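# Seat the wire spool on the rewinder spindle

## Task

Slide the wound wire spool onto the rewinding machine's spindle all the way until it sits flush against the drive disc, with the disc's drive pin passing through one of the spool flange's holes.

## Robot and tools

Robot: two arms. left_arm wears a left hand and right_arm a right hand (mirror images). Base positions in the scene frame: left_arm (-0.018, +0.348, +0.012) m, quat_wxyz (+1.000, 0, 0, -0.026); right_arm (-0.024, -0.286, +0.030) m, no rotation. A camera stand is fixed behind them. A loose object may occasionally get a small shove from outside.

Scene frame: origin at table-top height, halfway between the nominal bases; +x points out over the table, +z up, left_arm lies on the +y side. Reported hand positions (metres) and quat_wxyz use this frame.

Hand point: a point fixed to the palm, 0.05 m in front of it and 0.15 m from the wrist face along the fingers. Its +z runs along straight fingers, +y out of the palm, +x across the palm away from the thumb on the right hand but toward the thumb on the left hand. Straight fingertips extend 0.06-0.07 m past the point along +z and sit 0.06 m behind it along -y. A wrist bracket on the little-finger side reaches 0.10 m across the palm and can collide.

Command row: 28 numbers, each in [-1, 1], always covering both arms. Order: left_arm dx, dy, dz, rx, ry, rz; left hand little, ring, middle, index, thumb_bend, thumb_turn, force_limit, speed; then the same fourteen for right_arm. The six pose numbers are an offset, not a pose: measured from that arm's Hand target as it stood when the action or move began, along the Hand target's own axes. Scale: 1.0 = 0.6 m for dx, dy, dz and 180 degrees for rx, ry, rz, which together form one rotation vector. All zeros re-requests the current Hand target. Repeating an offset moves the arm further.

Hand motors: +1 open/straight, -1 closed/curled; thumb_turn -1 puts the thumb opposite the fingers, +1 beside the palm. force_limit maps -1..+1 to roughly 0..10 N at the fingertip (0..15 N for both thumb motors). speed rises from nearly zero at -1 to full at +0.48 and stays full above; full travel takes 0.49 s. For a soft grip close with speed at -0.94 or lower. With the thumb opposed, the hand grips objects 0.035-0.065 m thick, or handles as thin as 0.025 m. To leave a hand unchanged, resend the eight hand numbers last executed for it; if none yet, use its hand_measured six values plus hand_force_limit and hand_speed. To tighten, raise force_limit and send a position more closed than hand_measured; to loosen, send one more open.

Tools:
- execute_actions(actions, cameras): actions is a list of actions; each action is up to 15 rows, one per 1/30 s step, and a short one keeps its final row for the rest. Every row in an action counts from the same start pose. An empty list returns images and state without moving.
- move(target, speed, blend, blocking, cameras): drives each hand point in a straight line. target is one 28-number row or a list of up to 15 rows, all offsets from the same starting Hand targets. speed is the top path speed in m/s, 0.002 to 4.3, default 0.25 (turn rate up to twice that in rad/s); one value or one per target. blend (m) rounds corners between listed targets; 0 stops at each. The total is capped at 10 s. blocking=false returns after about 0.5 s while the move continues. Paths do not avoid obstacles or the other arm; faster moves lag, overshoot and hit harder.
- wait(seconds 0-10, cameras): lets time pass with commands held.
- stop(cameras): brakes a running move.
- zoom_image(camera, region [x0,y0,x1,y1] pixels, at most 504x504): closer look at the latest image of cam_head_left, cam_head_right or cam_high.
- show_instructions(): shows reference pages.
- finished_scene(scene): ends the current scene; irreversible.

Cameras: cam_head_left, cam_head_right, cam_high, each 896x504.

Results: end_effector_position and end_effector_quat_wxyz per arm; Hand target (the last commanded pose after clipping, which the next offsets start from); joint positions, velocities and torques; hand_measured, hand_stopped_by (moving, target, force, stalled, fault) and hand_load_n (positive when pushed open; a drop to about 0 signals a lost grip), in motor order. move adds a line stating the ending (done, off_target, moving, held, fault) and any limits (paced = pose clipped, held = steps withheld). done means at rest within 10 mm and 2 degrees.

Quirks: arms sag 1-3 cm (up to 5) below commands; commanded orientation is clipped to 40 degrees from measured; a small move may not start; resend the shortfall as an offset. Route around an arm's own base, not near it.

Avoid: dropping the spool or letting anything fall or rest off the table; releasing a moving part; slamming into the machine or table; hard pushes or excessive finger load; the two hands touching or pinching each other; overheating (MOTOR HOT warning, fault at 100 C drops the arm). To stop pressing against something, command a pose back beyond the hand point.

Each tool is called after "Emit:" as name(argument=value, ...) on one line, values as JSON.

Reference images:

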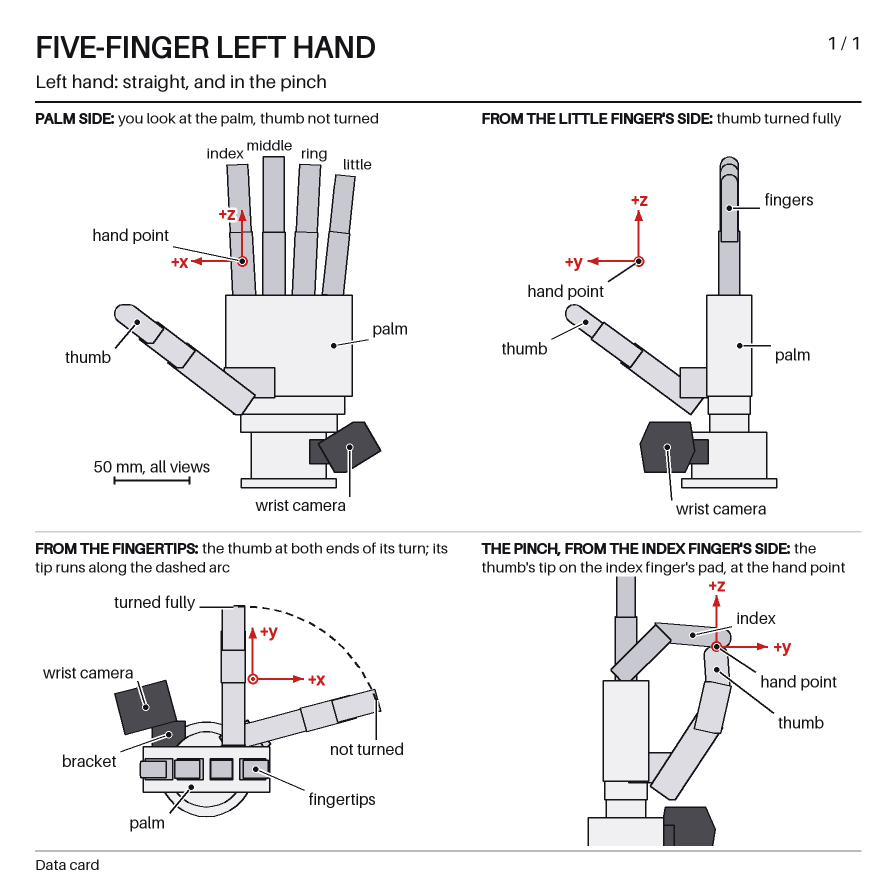

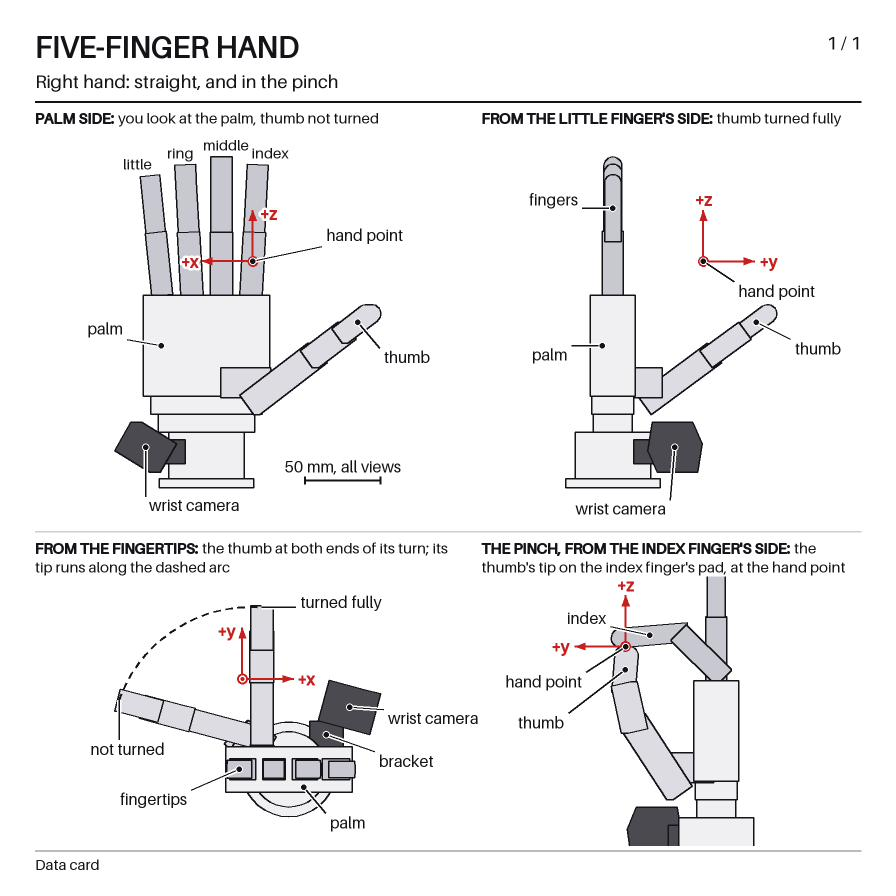

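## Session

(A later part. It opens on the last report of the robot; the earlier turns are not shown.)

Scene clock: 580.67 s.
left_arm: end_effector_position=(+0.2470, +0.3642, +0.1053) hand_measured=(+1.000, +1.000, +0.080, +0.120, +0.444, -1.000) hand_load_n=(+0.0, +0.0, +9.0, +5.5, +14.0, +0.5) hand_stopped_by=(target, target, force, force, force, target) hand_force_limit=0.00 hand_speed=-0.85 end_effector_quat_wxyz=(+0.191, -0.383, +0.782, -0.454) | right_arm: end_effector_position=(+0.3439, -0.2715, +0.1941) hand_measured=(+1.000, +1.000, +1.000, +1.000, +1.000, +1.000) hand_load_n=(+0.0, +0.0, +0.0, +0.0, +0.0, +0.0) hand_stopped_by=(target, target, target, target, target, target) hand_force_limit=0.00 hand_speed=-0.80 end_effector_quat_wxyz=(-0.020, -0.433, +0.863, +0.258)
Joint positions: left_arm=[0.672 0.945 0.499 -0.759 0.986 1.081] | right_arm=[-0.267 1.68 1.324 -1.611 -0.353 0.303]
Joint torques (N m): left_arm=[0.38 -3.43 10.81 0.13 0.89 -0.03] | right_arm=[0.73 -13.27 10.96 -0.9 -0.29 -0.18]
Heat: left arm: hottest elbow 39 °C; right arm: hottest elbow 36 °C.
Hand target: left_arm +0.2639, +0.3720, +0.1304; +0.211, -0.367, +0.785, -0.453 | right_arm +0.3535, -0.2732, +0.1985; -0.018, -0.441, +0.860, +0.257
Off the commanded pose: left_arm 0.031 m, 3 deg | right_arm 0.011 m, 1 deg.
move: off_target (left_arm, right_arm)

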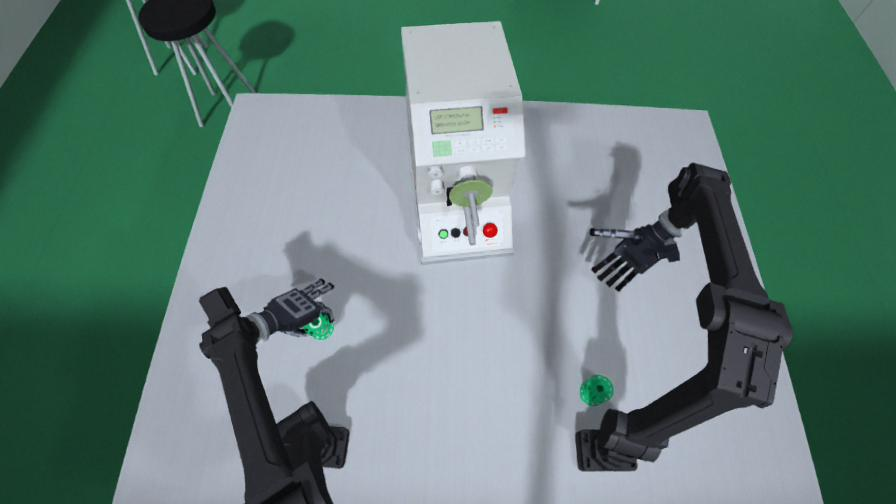

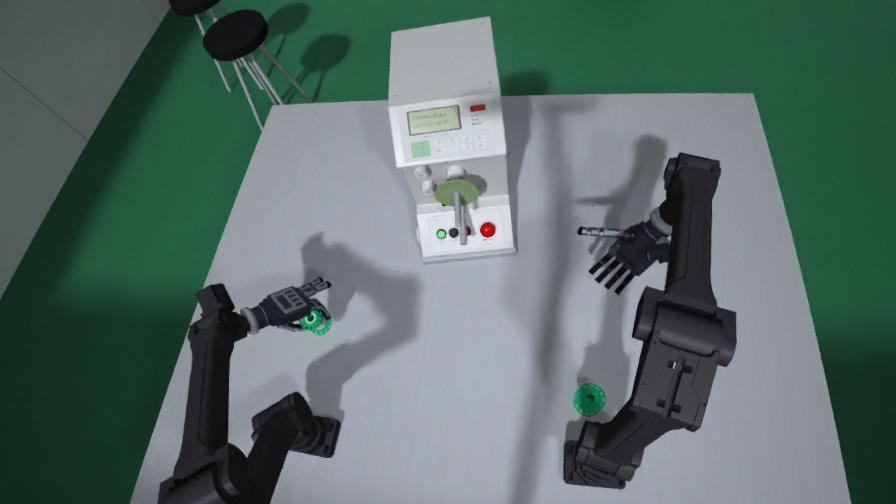

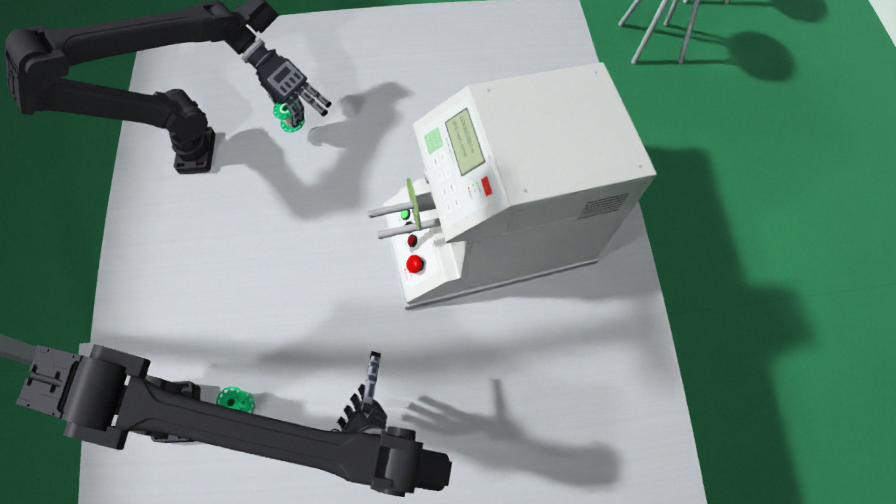

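Emit:
move(target=[[0,-0.1732,-0.1,0,0,0,1,1,-0.2,-0.2,0.4,-1,0.0,-0.85,0,0,0,0,0,0,1,1,1,1,1,1,0,-0.8],[0.386,-0.470,0.2812,0.1928,-0.0695,0.5058,1,1,-0.2,-0.2,0.4,-1,0.0,-0.85,0,0,0,0,0,0,1,1,1,1,1,1,0,-0.8]], blend=[0.04,0], speed=0.2, cameras=["all"])

Emit:
zoom_image(camera="cam_head_left", region=[400, 180, 520, 280])

Emit:
zoom_image(camera="cam_head_right", region=[400, 180, 520, 280])

Emit:
zoom_image(camera="cam_high", region=[310, 150, 430, 250])

Scene clock: 612.67 s.
left_arm: end_effector_position=(+0.3266, +0.0269, +0.2404) hand_measured=(+1.000, +1.000, +0.080, +0.120, +0.444, -1.000) hand_load_n=(+0.0, +0.0, +8.0, +6.0, +13.5, +2.5) hand_stopped_by=(target, target, force, force, force, target) hand_force_limit=0.00 hand_speed=-0.85 end_effector_quat_wxyz=(+0.591, +0.321, +0.670, -0.313) | right_arm: end_effector_position=(+0.3439, -0.2715, +0.1941) hand_measured=(+1.000, +1.000, +1.000, +1.000, +1.000, +1.000) hand_load_n=(+0.0, +0.0, +0.0, +0.0, +0.0, +0.0) hand_stopped_by=(target, target, target, target, target, target) hand_force_limit=0.00 hand_speed=-0.80 end_effector_quat_wxyz=(-0.020, -0.433, +0.863, +0.258)
Joint positions: left_arm=[-0.784 0.996 0.459 0.433 0.098 1.54] | right_arm=[-0.267 1.68 1.324 -1.611 -0.353 0.303]
Joint torques (N m): left_arm=[0.44 -4.54 11.18 2.95 0.21 0.35] | right_arm=[0.38 -13.04 10.99 -0.91 -0.29 -0.18]
Heat: left arm: hottest elbow 43 °C; right arm: hottest elbow 36 °C.
Hand target: left_arm +0.3355, +0.0103, +0.2903; +0.629, +0.323, +0.629, -0.323 | right_arm +0.3535, -0.2732, +0.1985; -0.018, -0.441, +0.860, +0.257
Off the commanded pose: left_arm 0.053 m, 6 deg | right_arm 0.011 m, 1 deg.
move: off_target (left_arm, right_arm)

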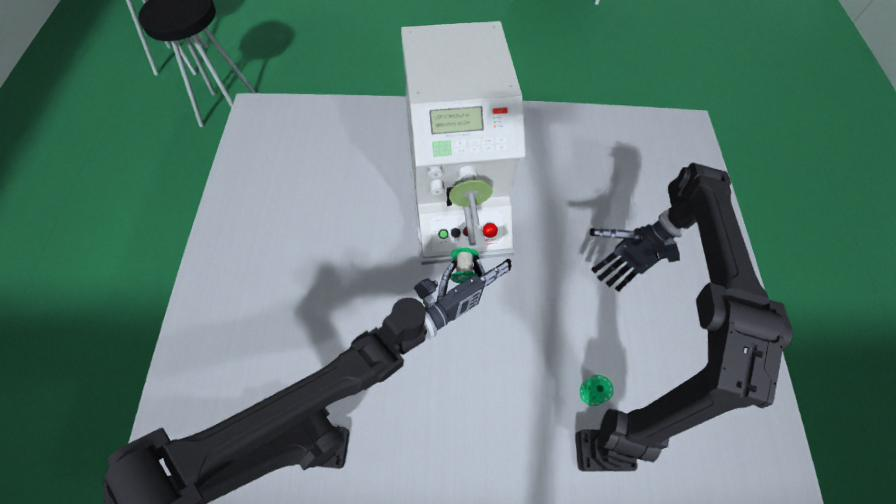

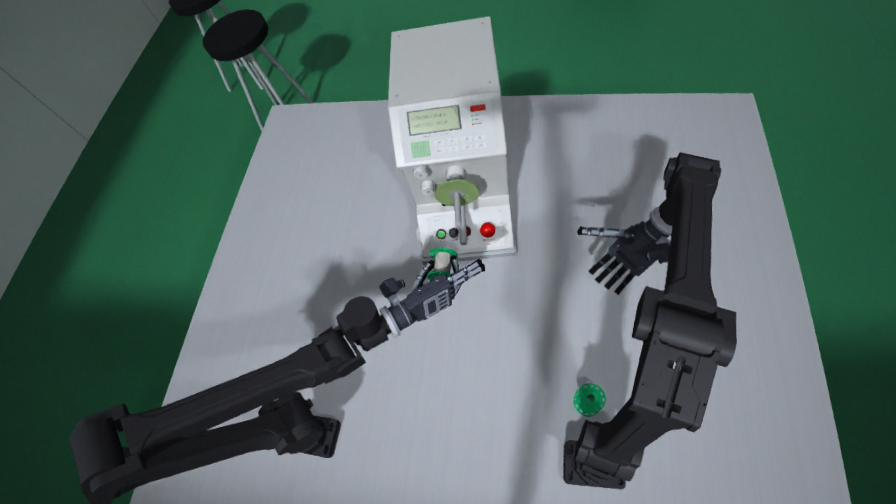

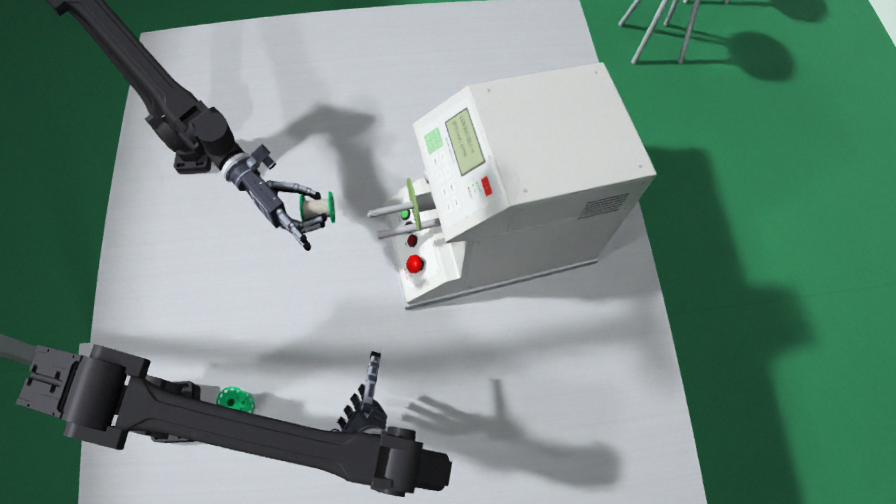

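Scaled by 4.200 from the camera's 896x504 image, which has a finer 1280x720 frame.

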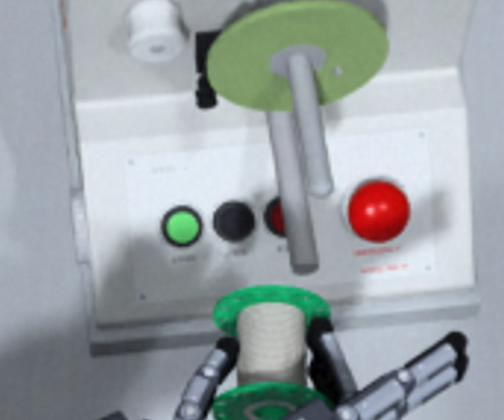

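Scaled by 4.200 from the camera's 896x504 image, which has a finer 1280x720 frame.

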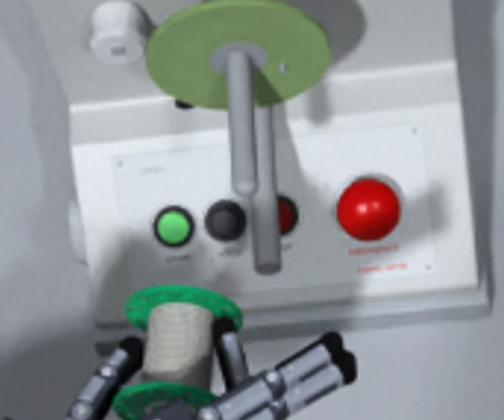

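Scaled by 4.200 from the camera's 896x504 image, which has a finer 1280x720 frame.

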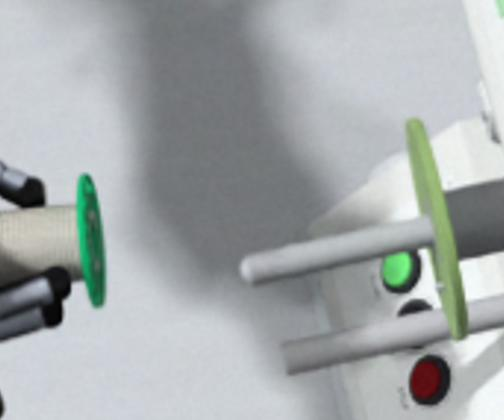

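Emit:
zoom_image(camera="cam_high", region=[290, 170, 390, 250])

Emit:
zoom_image(camera="cam_head_left", region=[420, 210, 520, 310])

Emit:
zoom_image(camera="cam_head_right", region=[400, 210, 500, 310])

Scaled by 5.040 from the camera's 896x504 image, which has a finer 1280x720 frame.

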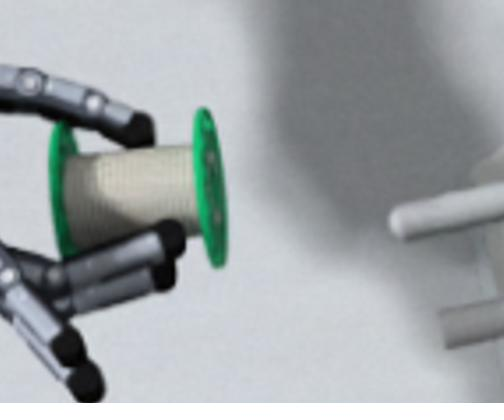

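Scaled by 5.040 from the camera's 896x504 image, which has a finer 1280x720 frame.

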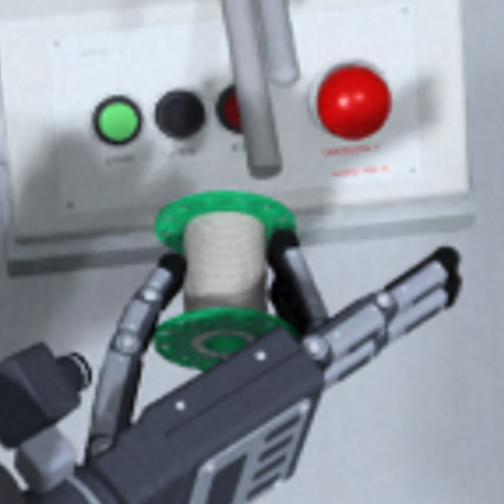

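Scaled by 5.040 from the camera's 896x504 image, which has a finer 1280x720 frame.

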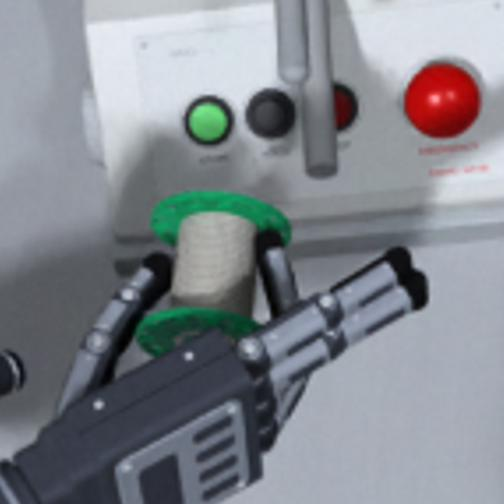

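Emit:
zoom_image(camera="cam_head_left", region=[445, 170, 505, 210])

Emit:
zoom_image(camera="cam_head_right", region=[430, 170, 490, 210])

Emit:
zoom_image(camera="cam_high", region=[390, 170, 440, 240])

Emit:
zoom_image(camera="cam_high", region=[310, 180, 350, 230])

Scaled by 8.400 from the camera's 896x504 image, which has a finer 1280x720 frame.

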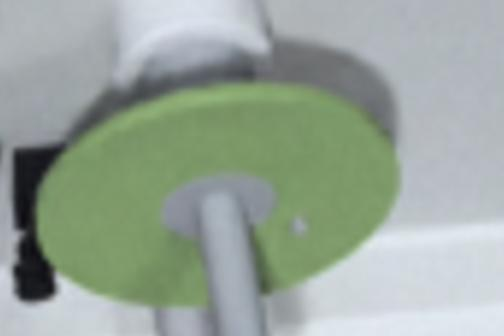

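Scaled by 8.400 from the camera's 896x504 image, which has a finer 1280x720 frame.

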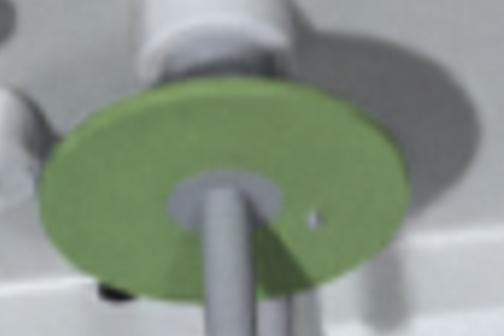

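Scaled by 7.200 from the camera's 896x504 image, which has a finer 1280x720 frame.

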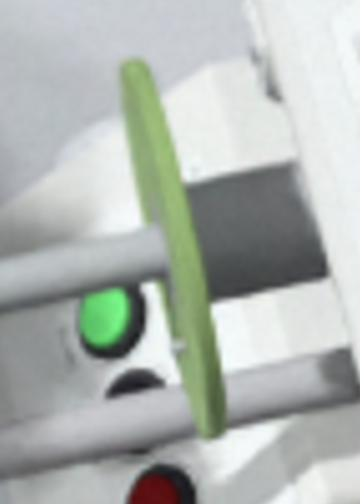

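Scaled by 10.080 from the camera's 896x504 image, which has a finer 1280x720 frame.

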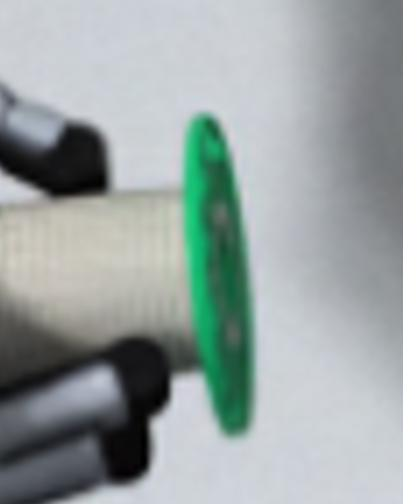

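Emit:
move(target=[-0.0075,0.0153,0.0837,-0.0423,-0.0074,0.0103,1,1,-0.2,-0.2,0.4,-1,0.0,-0.85,0,0,0,0,0,0,1,1,1,1,1,1,0,-0.8], speed=0.08, cameras=["all"])

Emit:
zoom_image(camera="cam_high", region=[310, 160, 430, 250])

Emit:
zoom_image(camera="cam_head_left", region=[430, 200, 510, 280])

Emit:
zoom_image(camera="cam_head_right", region=[410, 200, 490, 280])

Scene clock: 754.13 s.
left_arm: end_effector_position=(+0.3615, -0.0036, +0.2390) hand_measured=(+1.000, +1.000, +0.080, +0.120, +0.444, -1.000) hand_load_n=(+0.0, +0.0, +8.5, +6.0, +13.5, +2.5) hand_stopped_by=(target, target, force, force, force, target) hand_force_limit=0.00 hand_speed=-0.85 end_effector_quat_wxyz=(+0.622, +0.293, +0.678, -0.261) | right_arm: end_effector_position=(+0.3439, -0.2715, +0.1941) hand_measured=(+1.000, +1.000, +1.000, +1.000, +1.000, +1.000) hand_load_n=(+0.0, +0.0, +0.0, +0.0, +0.0, +0.0) hand_stopped_by=(target, target, target, target, target, target) hand_force_limit=0.00 hand_speed=-0.80 end_effector_quat_wxyz=(-0.020, -0.433, +0.863, +0.258)
Joint positions: left_arm=[-0.848 1.193 0.562 0.54 -0.095 1.572] | right_arm=[-0.267 1.68 1.324 -1.611 -0.353 0.303]
Joint torques (N m): left_arm=[0.21 -6.36 11.64 2.99 -0.11 0.35] | right_arm=[0.67 -13.1 10.95 -0.91 -0.29 -0.16]
Heat: left arm: hottest elbow 47 °C; right arm: hottest elbow 37 °C.
Hand target: left_arm +0.3723, -0.0252, +0.2948; +0.662, +0.287, +0.637, -0.274 | right_arm +0.3535, -0.2732, +0.1985; -0.018, -0.441, +0.860, +0.257
Off the commanded pose: left_arm 0.061 m, 7 deg | right_arm 0.011 m, 1 deg.
move: off_target (left_arm, right_arm)

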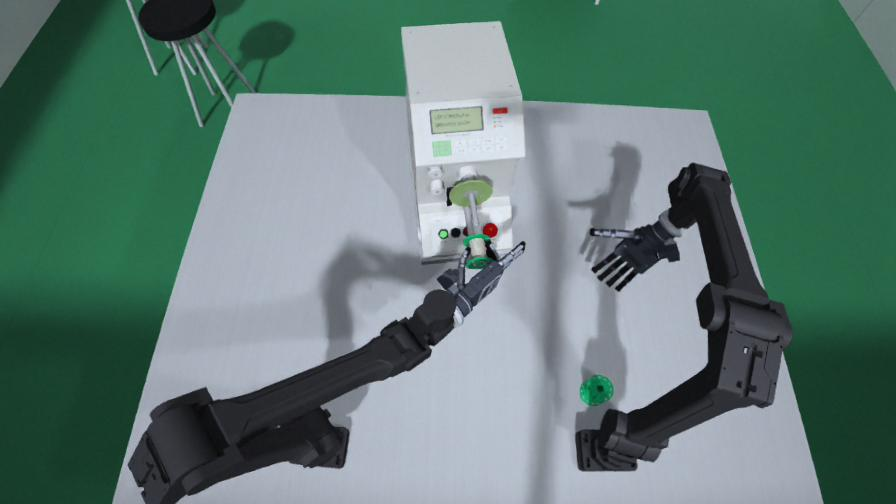

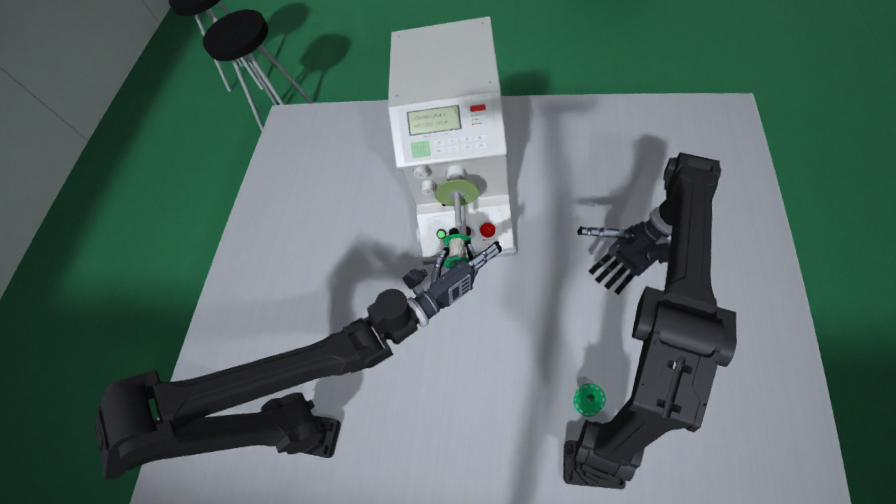

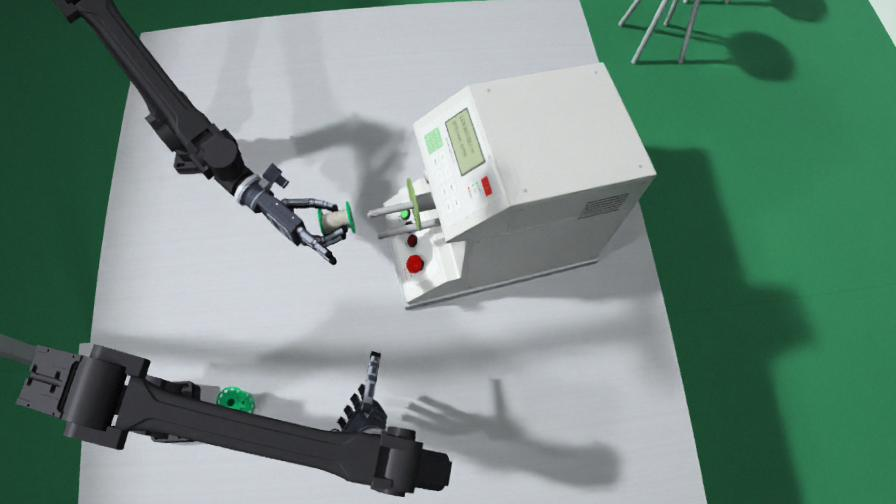

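Scaled by 4.200 from the camera's 896x504 image, which has a finer 1280x720 frame.

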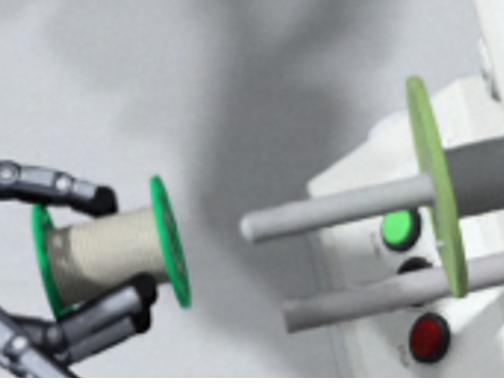

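Scaled by 6.300 from the camera's 896x504 image, which has a finer 1280x720 frame.

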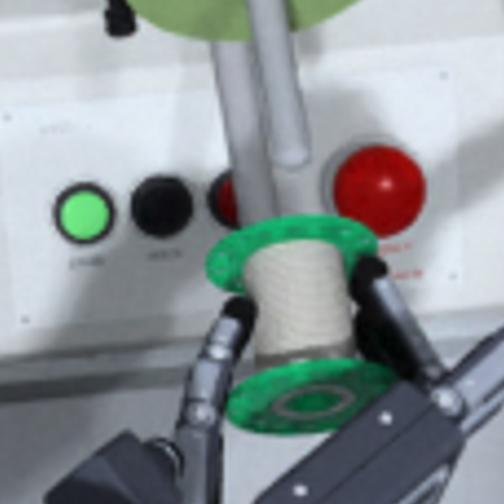

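Scaled by 6.300 from the camera's 896x504 image, which has a finer 1280x720 frame.

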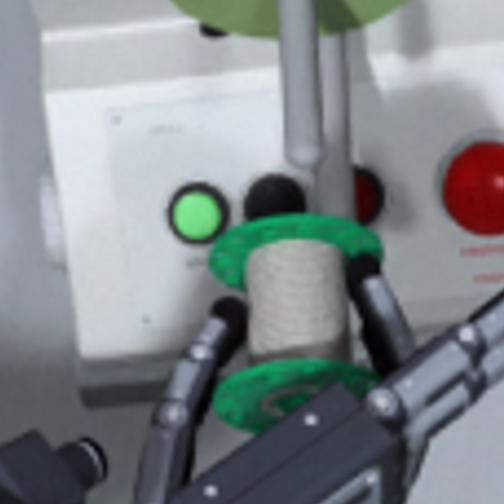

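Emit:
move(target=[-0.014,0.0328,0.0355,-0.0054,0.0049,-0.0067,1,1,-0.2,-0.2,0.4,-1,0.0,-0.85,0,0,0,0,0,0,1,1,1,1,1,1,0,-0.8], speed=0.05, cameras=["all"])

Emit:
zoom_image(camera="cam_high", region=[320, 160, 430, 250])

Emit:
zoom_image(camera="cam_head_left", region=[440, 190, 520, 270])

Emit:
zoom_image(camera="cam_head_right", region=[420, 190, 500, 270])

Scene clock: 799.60 s.
left_arm: end_effector_position=(+0.3833, -0.0170, +0.2595) hand_measured=(+1.000, +1.000, +0.080, +0.120, +0.444, -1.000) hand_load_n=(+0.0, +0.0, +8.0, +6.0, +13.5, +2.5) hand_stopped_by=(target, target, force, force, force, target) hand_force_limit=0.00 hand_speed=-0.85 end_effector_quat_wxyz=(+0.629, +0.289, +0.670, -0.266) | right_arm: end_effector_position=(+0.3439, -0.2715, +0.1941) hand_measured=(+1.000, +1.000, +1.000, +1.000, +1.000, +1.000) hand_load_n=(+0.0, +0.0, +0.0, +0.0, +0.0, +0.0) hand_stopped_by=(target, target, target, target, target, target) hand_force_limit=0.00 hand_speed=-0.80 end_effector_quat_wxyz=(-0.020, -0.433, +0.863, +0.258)
Joint positions: left_arm=[-0.822 1.232 0.636 0.53 -0.066 1.573] | right_arm=[-0.267 1.68 1.324 -1.611 -0.353 0.303]
Joint torques (N m): left_arm=[2.43 -6.89 11.96 1.5 0.18 0.14] | right_arm=[0.5 -13.33 10.96 -0.84 -0.3 -0.17]
Heat: left arm: hottest elbow 51 °C; right arm: hottest elbow 37 °C.
Hand target: left_arm +0.4008, -0.0272, +0.3043; +0.656, +0.276, +0.647, -0.273 | right_arm +0.3535, -0.2732, +0.1985; -0.018, -0.441, +0.860, +0.257
Off the commanded pose: left_arm 0.049 m, 4 deg | right_arm 0.011 m, 1 deg.
move: off_target (left_arm, right_arm)

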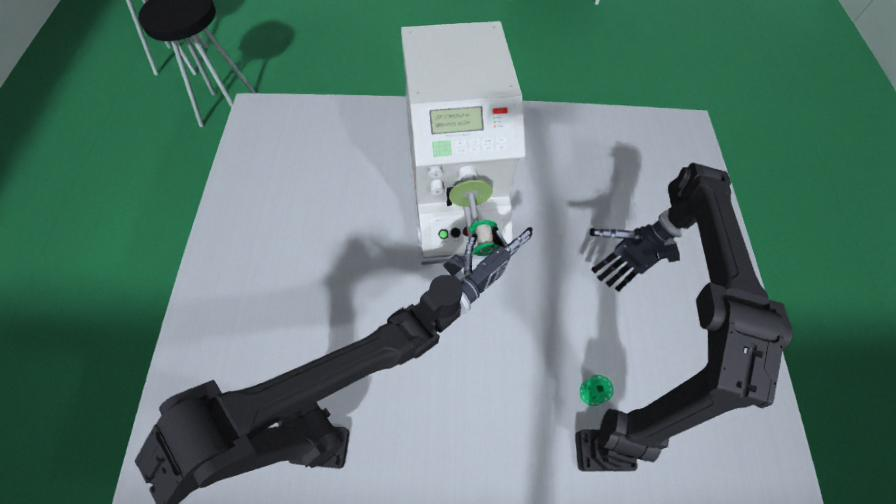

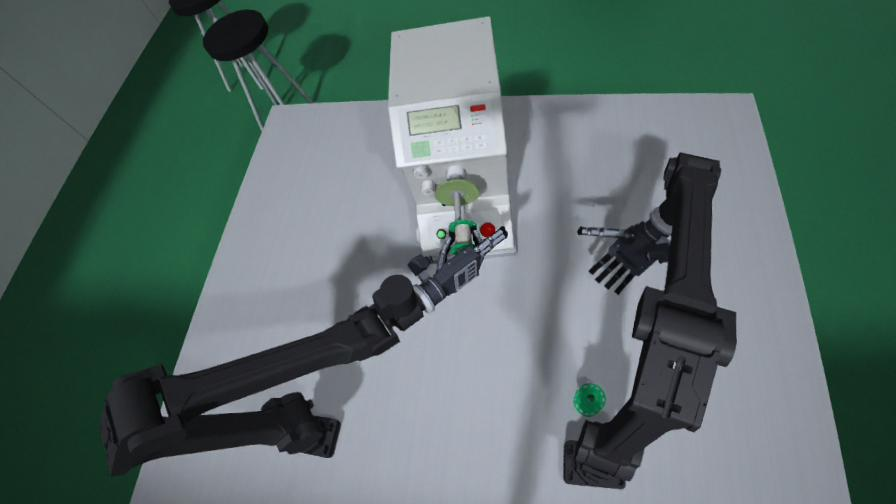

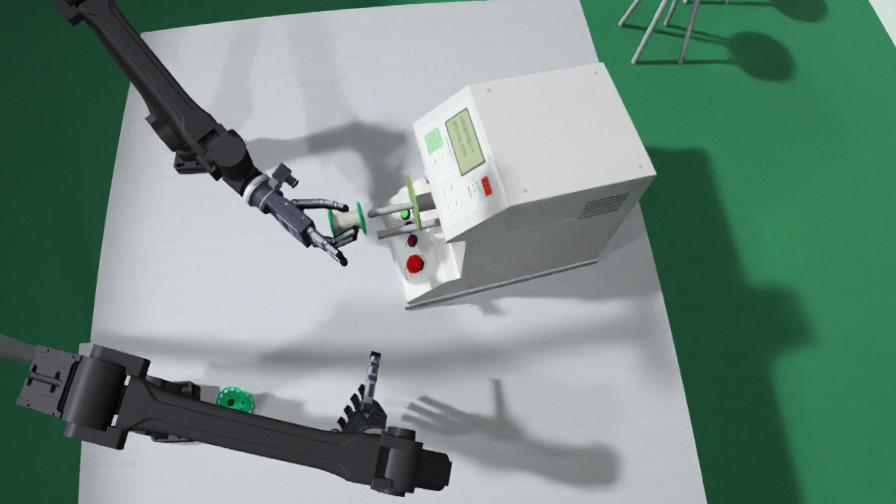

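Scaled by 4.582 from the camera's 896x504 image, which has a finer 1280x720 frame.

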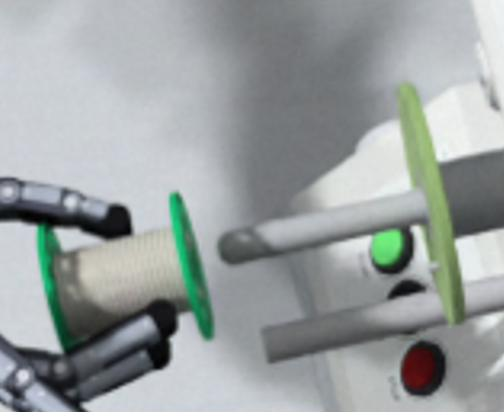

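Scaled by 6.300 from the camera's 896x504 image, which has a finer 1280x720 frame.

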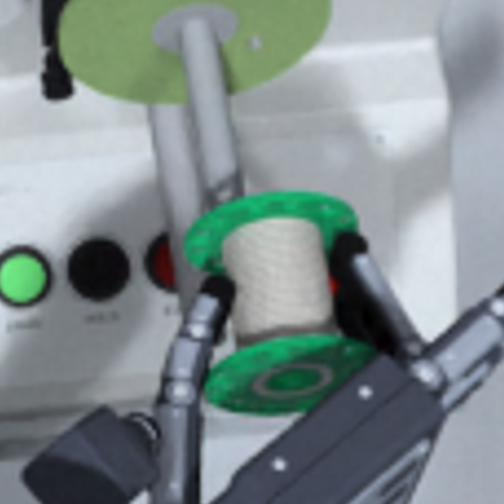

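Scaled by 6.300 from the camera's 896x504 image, which has a finer 1280x720 frame.

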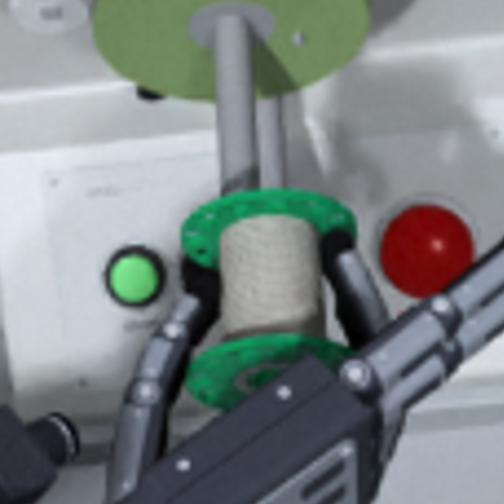

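Emit:
move(target=[0.0217,0.0112,-0.0158,0,0.0056,-0.0077,1,1,-0.2,-0.2,0.4,-1,0.0,-0.85,0,0,0,0,0,0,1,1,1,1,1,1,0,-0.8], speed=0.05, cameras=[])

Scene clock: 836.63 s.
left_arm: end_effector_position=(+0.3880, -0.0131, +0.2585) hand_measured=(+1.000, +1.000, +0.080, +0.120, +0.444, -1.000) hand_load_n=(+0.0, +0.0, +8.5, +6.0, +13.5, +2.5) hand_stopped_by=(target, target, force, force, force, target) hand_force_limit=0.00 hand_speed=-0.85 end_effector_quat_wxyz=(+0.627, +0.284, +0.673, -0.272) | right_arm: end_effector_position=(+0.3439, -0.2715, +0.1941) hand_measured=(+1.000, +1.000, +1.000, +1.000, +1.000, +1.000) hand_load_n=(+0.0, +0.0, +0.0, +0.0, +0.0, -0.5) hand_stopped_by=(target, target, target, target, target, target) hand_force_limit=0.00 hand_speed=-0.80 end_effector_quat_wxyz=(-0.020, -0.433, +0.863, +0.258)
Joint positions: left_arm=[-0.803 1.232 0.636 0.53 -0.045 1.557] | right_arm=[-0.267 1.68 1.324 -1.611 -0.353 0.303]
Joint torques (N m): left_arm=[2.61 -7.47 10.07 1.57 0.19 0.1] | right_arm=[0.38 -13.16 10.95 -0.88 -0.28 -0.18]
Heat: left arm: hottest elbow 47 °C; right arm: hottest elbow 37 °C.
Hand target: left_arm +0.3992, -0.0157, +0.2912; +0.647, +0.271, +0.656, -0.279 | right_arm +0.3535, -0.2732, +0.1985; -0.018, -0.441, +0.860, +0.257
Off the commanded pose: left_arm 0.035 m, 3 deg | right_arm 0.011 m, 1 deg.
move: off_target (left_arm, right_arm)
No camera images: "cameras" was empty.

Emit:
move(target=[0.02,0.0022,-0.0165,0,0,0,1,1,-0.2,-0.2,0.4,-1,0.0,-0.85,0,0,0,0,0,0,1,1,1,1,1,1,0,-0.8], speed=0.03, cameras=[])

Scene clock: 849.37 s.
left_arm: end_effector_position=(+0.3849, -0.0093, +0.2479) hand_measured=(+1.000, +1.000, +0.080, +0.120, +0.444, -1.000) hand_load_n=(+0.0, +0.0, +8.0, +6.0, +13.5, +2.5) hand_stopped_by=(target, target, force, force, force, target) hand_force_limit=0.00 hand_speed=-0.85 end_effector_quat_wxyz=(+0.621, +0.286, +0.678, -0.270) | right_arm: end_effector_position=(+0.3439, -0.2715, +0.1941) hand_measured=(+1.000, +1.000, +1.000, +1.000, +1.000, +1.000) hand_load_n=(+0.0, +0.0, +0.0, +0.0, +0.0, +0.0) hand_stopped_by=(target, target, target, target, target, target) hand_force_limit=0.00 hand_speed=-0.80 end_effector_quat_wxyz=(-0.020, -0.433, +0.863, +0.258)
Joint positions: left_arm=[-0.801 1.232 0.618 0.53 -0.043 1.556] | right_arm=[-0.267 1.68 1.324 -1.611 -0.353 0.303]
Joint torques (N m): left_arm=[2.67 -8.18 8.43 2.71 0.19 0.07] | right_arm=[0.56 -13.22 11 -0.91 -0.29 -0.17]
Heat: left arm: hottest elbow 46 °C; right arm: hottest elbow 37 °C.
Hand target: left_arm +0.3930, -0.0079, +0.2794; +0.647, +0.271, +0.656, -0.279 | right_arm +0.3535, -0.2732, +0.1985; -0.018, -0.441, +0.860, +0.257
Off the commanded pose: left_arm 0.032 m, 4 deg | right_arm 0.011 m, 1 deg.
move: off_target (left_arm, right_arm)
No camera images: "cameras" was empty.

Emit:
move(target=[0.0033,0.0058,-0.006,0,0,0,1,1,-0.2,-0.2,0.4,-1,0.0,-0.85,0,0,0,0,0,0,1,1,1,1,1,1,0,-0.8], speed=0.03, cameras=["all"])

Emit:
zoom_image(camera="cam_high", region=[320, 160, 430, 250])

Emit:
zoom_image(camera="cam_head_left", region=[440, 190, 520, 270])

Emit:
zoom_image(camera="cam_head_right", region=[420, 190, 500, 270])

Scene clock: 866.93 s.
left_arm: end_effector_position=(+0.3853, -0.0048, +0.2431) hand_measured=(+1.000, +1.000, +0.080, +0.120, +0.444, -1.000) hand_load_n=(+0.0, +0.0, +8.5, +6.0, +13.5, +2.5) hand_stopped_by=(target, target, force, force, force, target) hand_force_limit=0.00 hand_speed=-0.85 end_effector_quat_wxyz=(+0.618, +0.287, +0.681, -0.269) | right_arm: end_effector_position=(+0.3439, -0.2715, +0.1941) hand_measured=(+1.000, +1.000, +1.000, +1.000, +1.000, +1.000) hand_load_n=(+0.0, +0.0, +0.0, +0.0, +0.0, +0.0) hand_stopped_by=(target, target, target, target, target, target) hand_force_limit=0.00 hand_speed=-0.80 end_effector_quat_wxyz=(-0.020, -0.433, +0.863, +0.258)
Joint positions: left_arm=[-0.792 1.23 0.608 0.53 -0.034 1.556] | right_arm=[-0.267 1.68 1.324 -1.611 -0.353 0.303]
Joint torques (N m): left_arm=[2.67 -8.53 8.24 2.96 0.18 0.07] | right_arm=[0.44 -13.22 10.96 -0.9 -0.29 -0.17]
Heat: left arm: hottest elbow 46 °C; right arm: hottest elbow 38 °C.
Hand target: left_arm +0.3929, -0.0029, +0.2774; +0.647, +0.271, +0.656, -0.279 | right_arm +0.3535, -0.2732, +0.1985; -0.018, -0.441, +0.860, +0.257
Off the commanded pose: left_arm 0.035 m, 5 deg | right_arm 0.011 m, 1 deg.
move: off_target (left_arm, right_arm)

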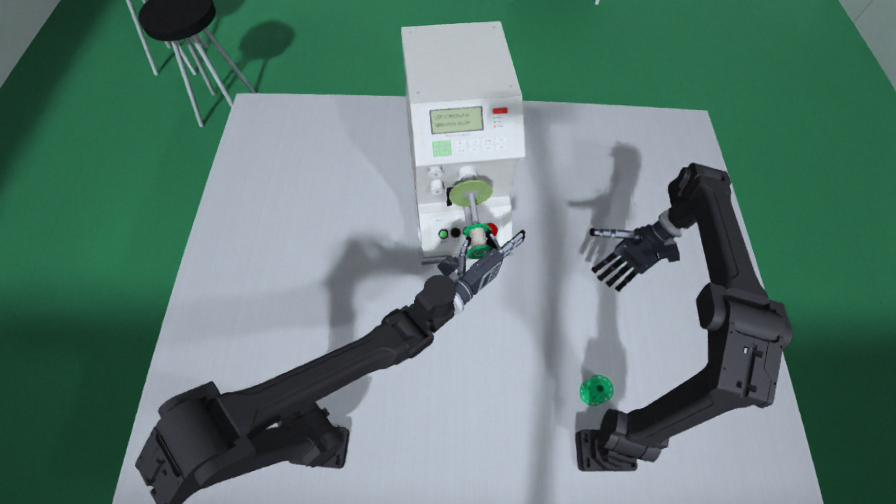

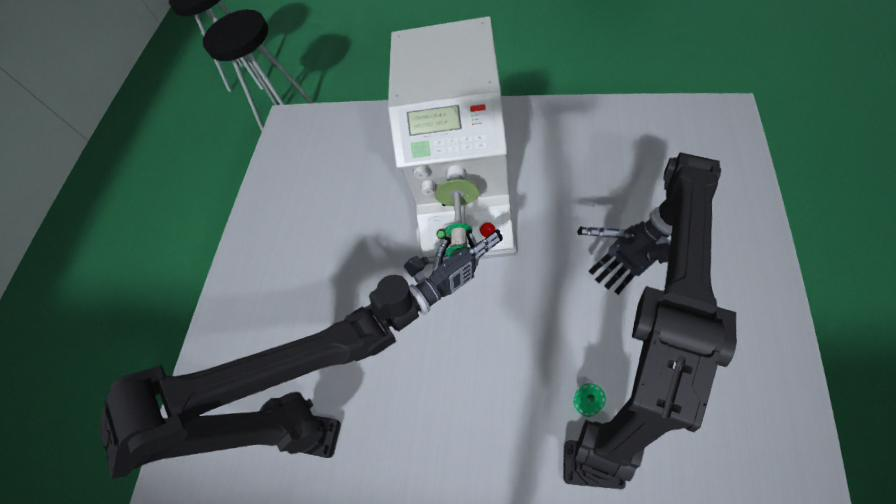

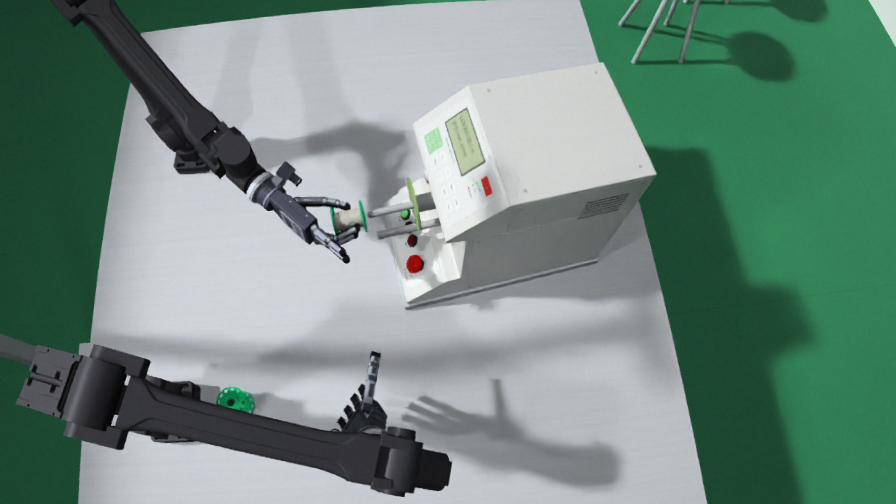

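Scaled by 4.582 from the camera's 896x504 image, which has a finer 1280x720 frame.

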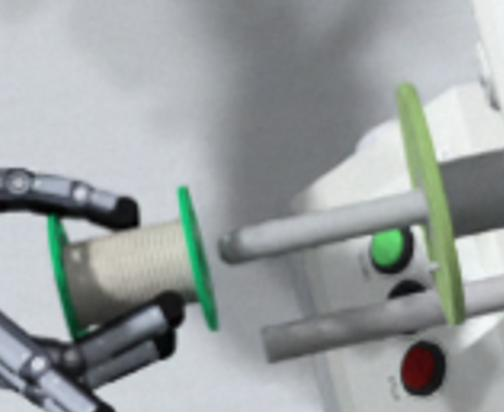

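Scaled by 6.300 from the camera's 896x504 image, which has a finer 1280x720 frame.

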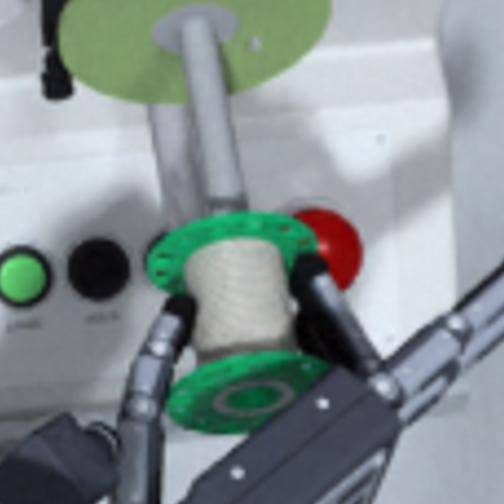

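Scaled by 6.300 from the camera's 896x504 image, which has a finer 1280x720 frame.

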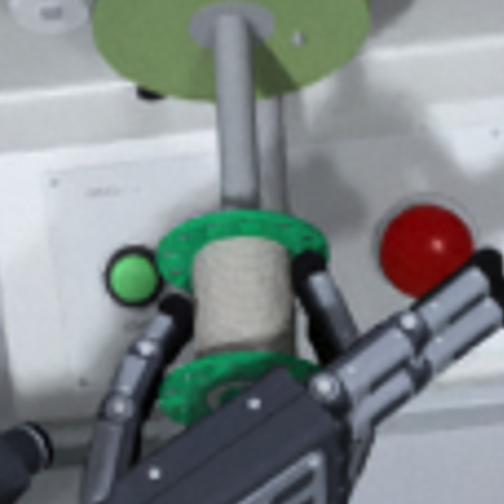

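Emit:
zoom_image(camera="cam_high", region=[325, 190, 375, 240])

Emit:
zoom_image(camera="cam_high", region=[365, 180, 425, 240])

Scaled by 10.080 from the camera's 896x504 image, which has a finer 1280x720 frame.

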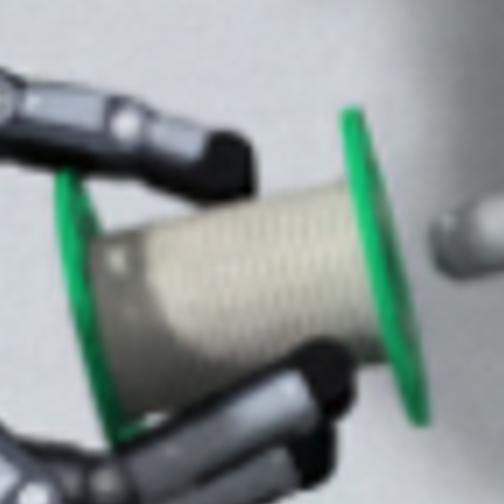

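Scaled by 8.400 from the camera's 896x504 image, which has a finer 1280x720 frame.

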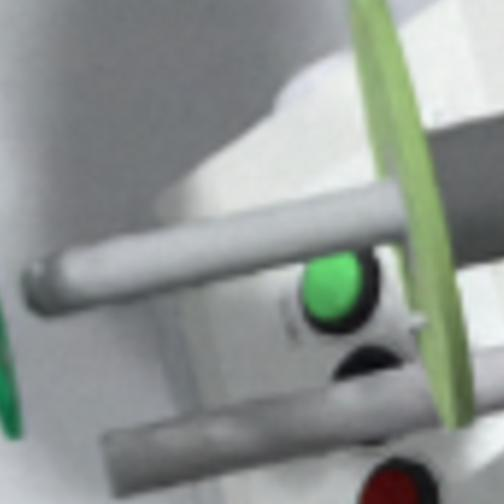

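Emit:
move(target=[-0.0067,-0.0012,0.0012,-0.0054,0,0,1,1,-0.2,-0.2,0.4,-1,0.0,-0.85,0,0,0,0,0,0,1,1,1,1,1,1,0,-0.8], speed=0.03, cameras=[])

Scene clock: 907.40 s.
left_arm: end_effector_position=(+0.3871, -0.0010, +0.2449) hand_measured=(+1.000, +1.000, +0.080, +0.120, +0.444, -1.000) hand_load_n=(+0.0, +0.0, +8.5, +6.0, +13.5, +2.5) hand_stopped_by=(target, target, force, force, force, target) hand_force_limit=0.00 hand_speed=-0.85 end_effector_quat_wxyz=(+0.622, +0.280, +0.683, -0.262) | right_arm: end_effector_position=(+0.3439, -0.2715, +0.1941) hand_measured=(+1.000, +1.000, +1.000, +1.000, +1.000, +1.000) hand_load_n=(+0.0, +0.0, +0.0, +0.0, +0.0, +0.0) hand_stopped_by=(target, target, target, target, target, target) hand_force_limit=0.00 hand_speed=-0.80 end_effector_quat_wxyz=(-0.020, -0.433, +0.863, +0.258)
Joint positions: left_arm=[-0.792 1.227 0.608 0.53 -0.054 1.556] | right_arm=[-0.267 1.68 1.324 -1.611 -0.353 0.303]
Joint torques (N m): left_arm=[1.73 -8.06 8.99 2.52 -0.11 0.06] | right_arm=[0.67 -13.27 10.97 -0.85 -0.28 -0.18]
Heat: left arm: hottest elbow 43 °C; right arm: hottest elbow 38 °C.
Hand target: left_arm +0.3929, -0.0039, +0.2815; +0.649, +0.265, +0.658, -0.273 | right_arm +0.3535, -0.2732, +0.1985; -0.018, -0.441, +0.860, +0.257
Off the commanded pose: left_arm 0.037 m, 5 deg | right_arm 0.011 m, 1 deg.
move: off_target (left_arm, right_arm)
No camera images: "cameras" was empty.

Emit:
move(target=[0,-0.0071,0.007,0,0,0,1,1,-0.2,-0.2,0.4,-1,0.0,-0.85,0,0,0,0,0,0,1,1,1,1,1,1,0,-0.8], speed=0.03, cameras=[])

Scene clock: 927.93 s.
left_arm: end_effector_position=(+0.3881, +0.0011, +0.2452) hand_measured=(+1.000, +1.000, +0.080, +0.120, +0.444, -1.000) hand_load_n=(+0.0, +0.0, +8.5, +5.5, +13.5, +2.5) hand_stopped_by=(target, target, force, force, force, target) hand_force_limit=0.00 hand_speed=-0.85 end_effector_quat_wxyz=(+0.624, +0.276, +0.684, -0.259) | right_arm: end_effector_position=(+0.3439, -0.2715, +0.1941) hand_measured=(+1.000, +1.000, +1.000, +1.000, +1.000, +1.000) hand_load_n=(+0.0, +0.0, +0.0, +0.5, +0.0, +0.0) hand_stopped_by=(target, target, target, target, target, target) hand_force_limit=0.00 hand_speed=-0.80 end_effector_quat_wxyz=(-0.020, -0.433, +0.863, +0.258)
Joint positions: left_arm=[-0.792 1.226 0.608 0.53 -0.066 1.556] | right_arm=[-0.267 1.68 1.324 -1.611 -0.353 0.303]
Joint torques (N m): left_arm=[0.62 -7.24 9.63 2.55 -0.12 0.07] | right_arm=[0.44 -13.22 11.02 -0.85 -0.3 -0.16]
Heat: left arm: hottest elbow 43 °C; right arm: hottest elbow 38 °C.
Hand target: left_arm +0.3929, -0.0098, +0.2814; +0.649, +0.265, +0.658, -0.273 | right_arm +0.3535, -0.2732, +0.1985; -0.018, -0.441, +0.860, +0.257
Off the commanded pose: left_arm 0.038 m, 5 deg | right_arm 0.011 m, 1 deg.
move: off_target (left_arm, right_arm)
No camera images: "cameras" was empty.


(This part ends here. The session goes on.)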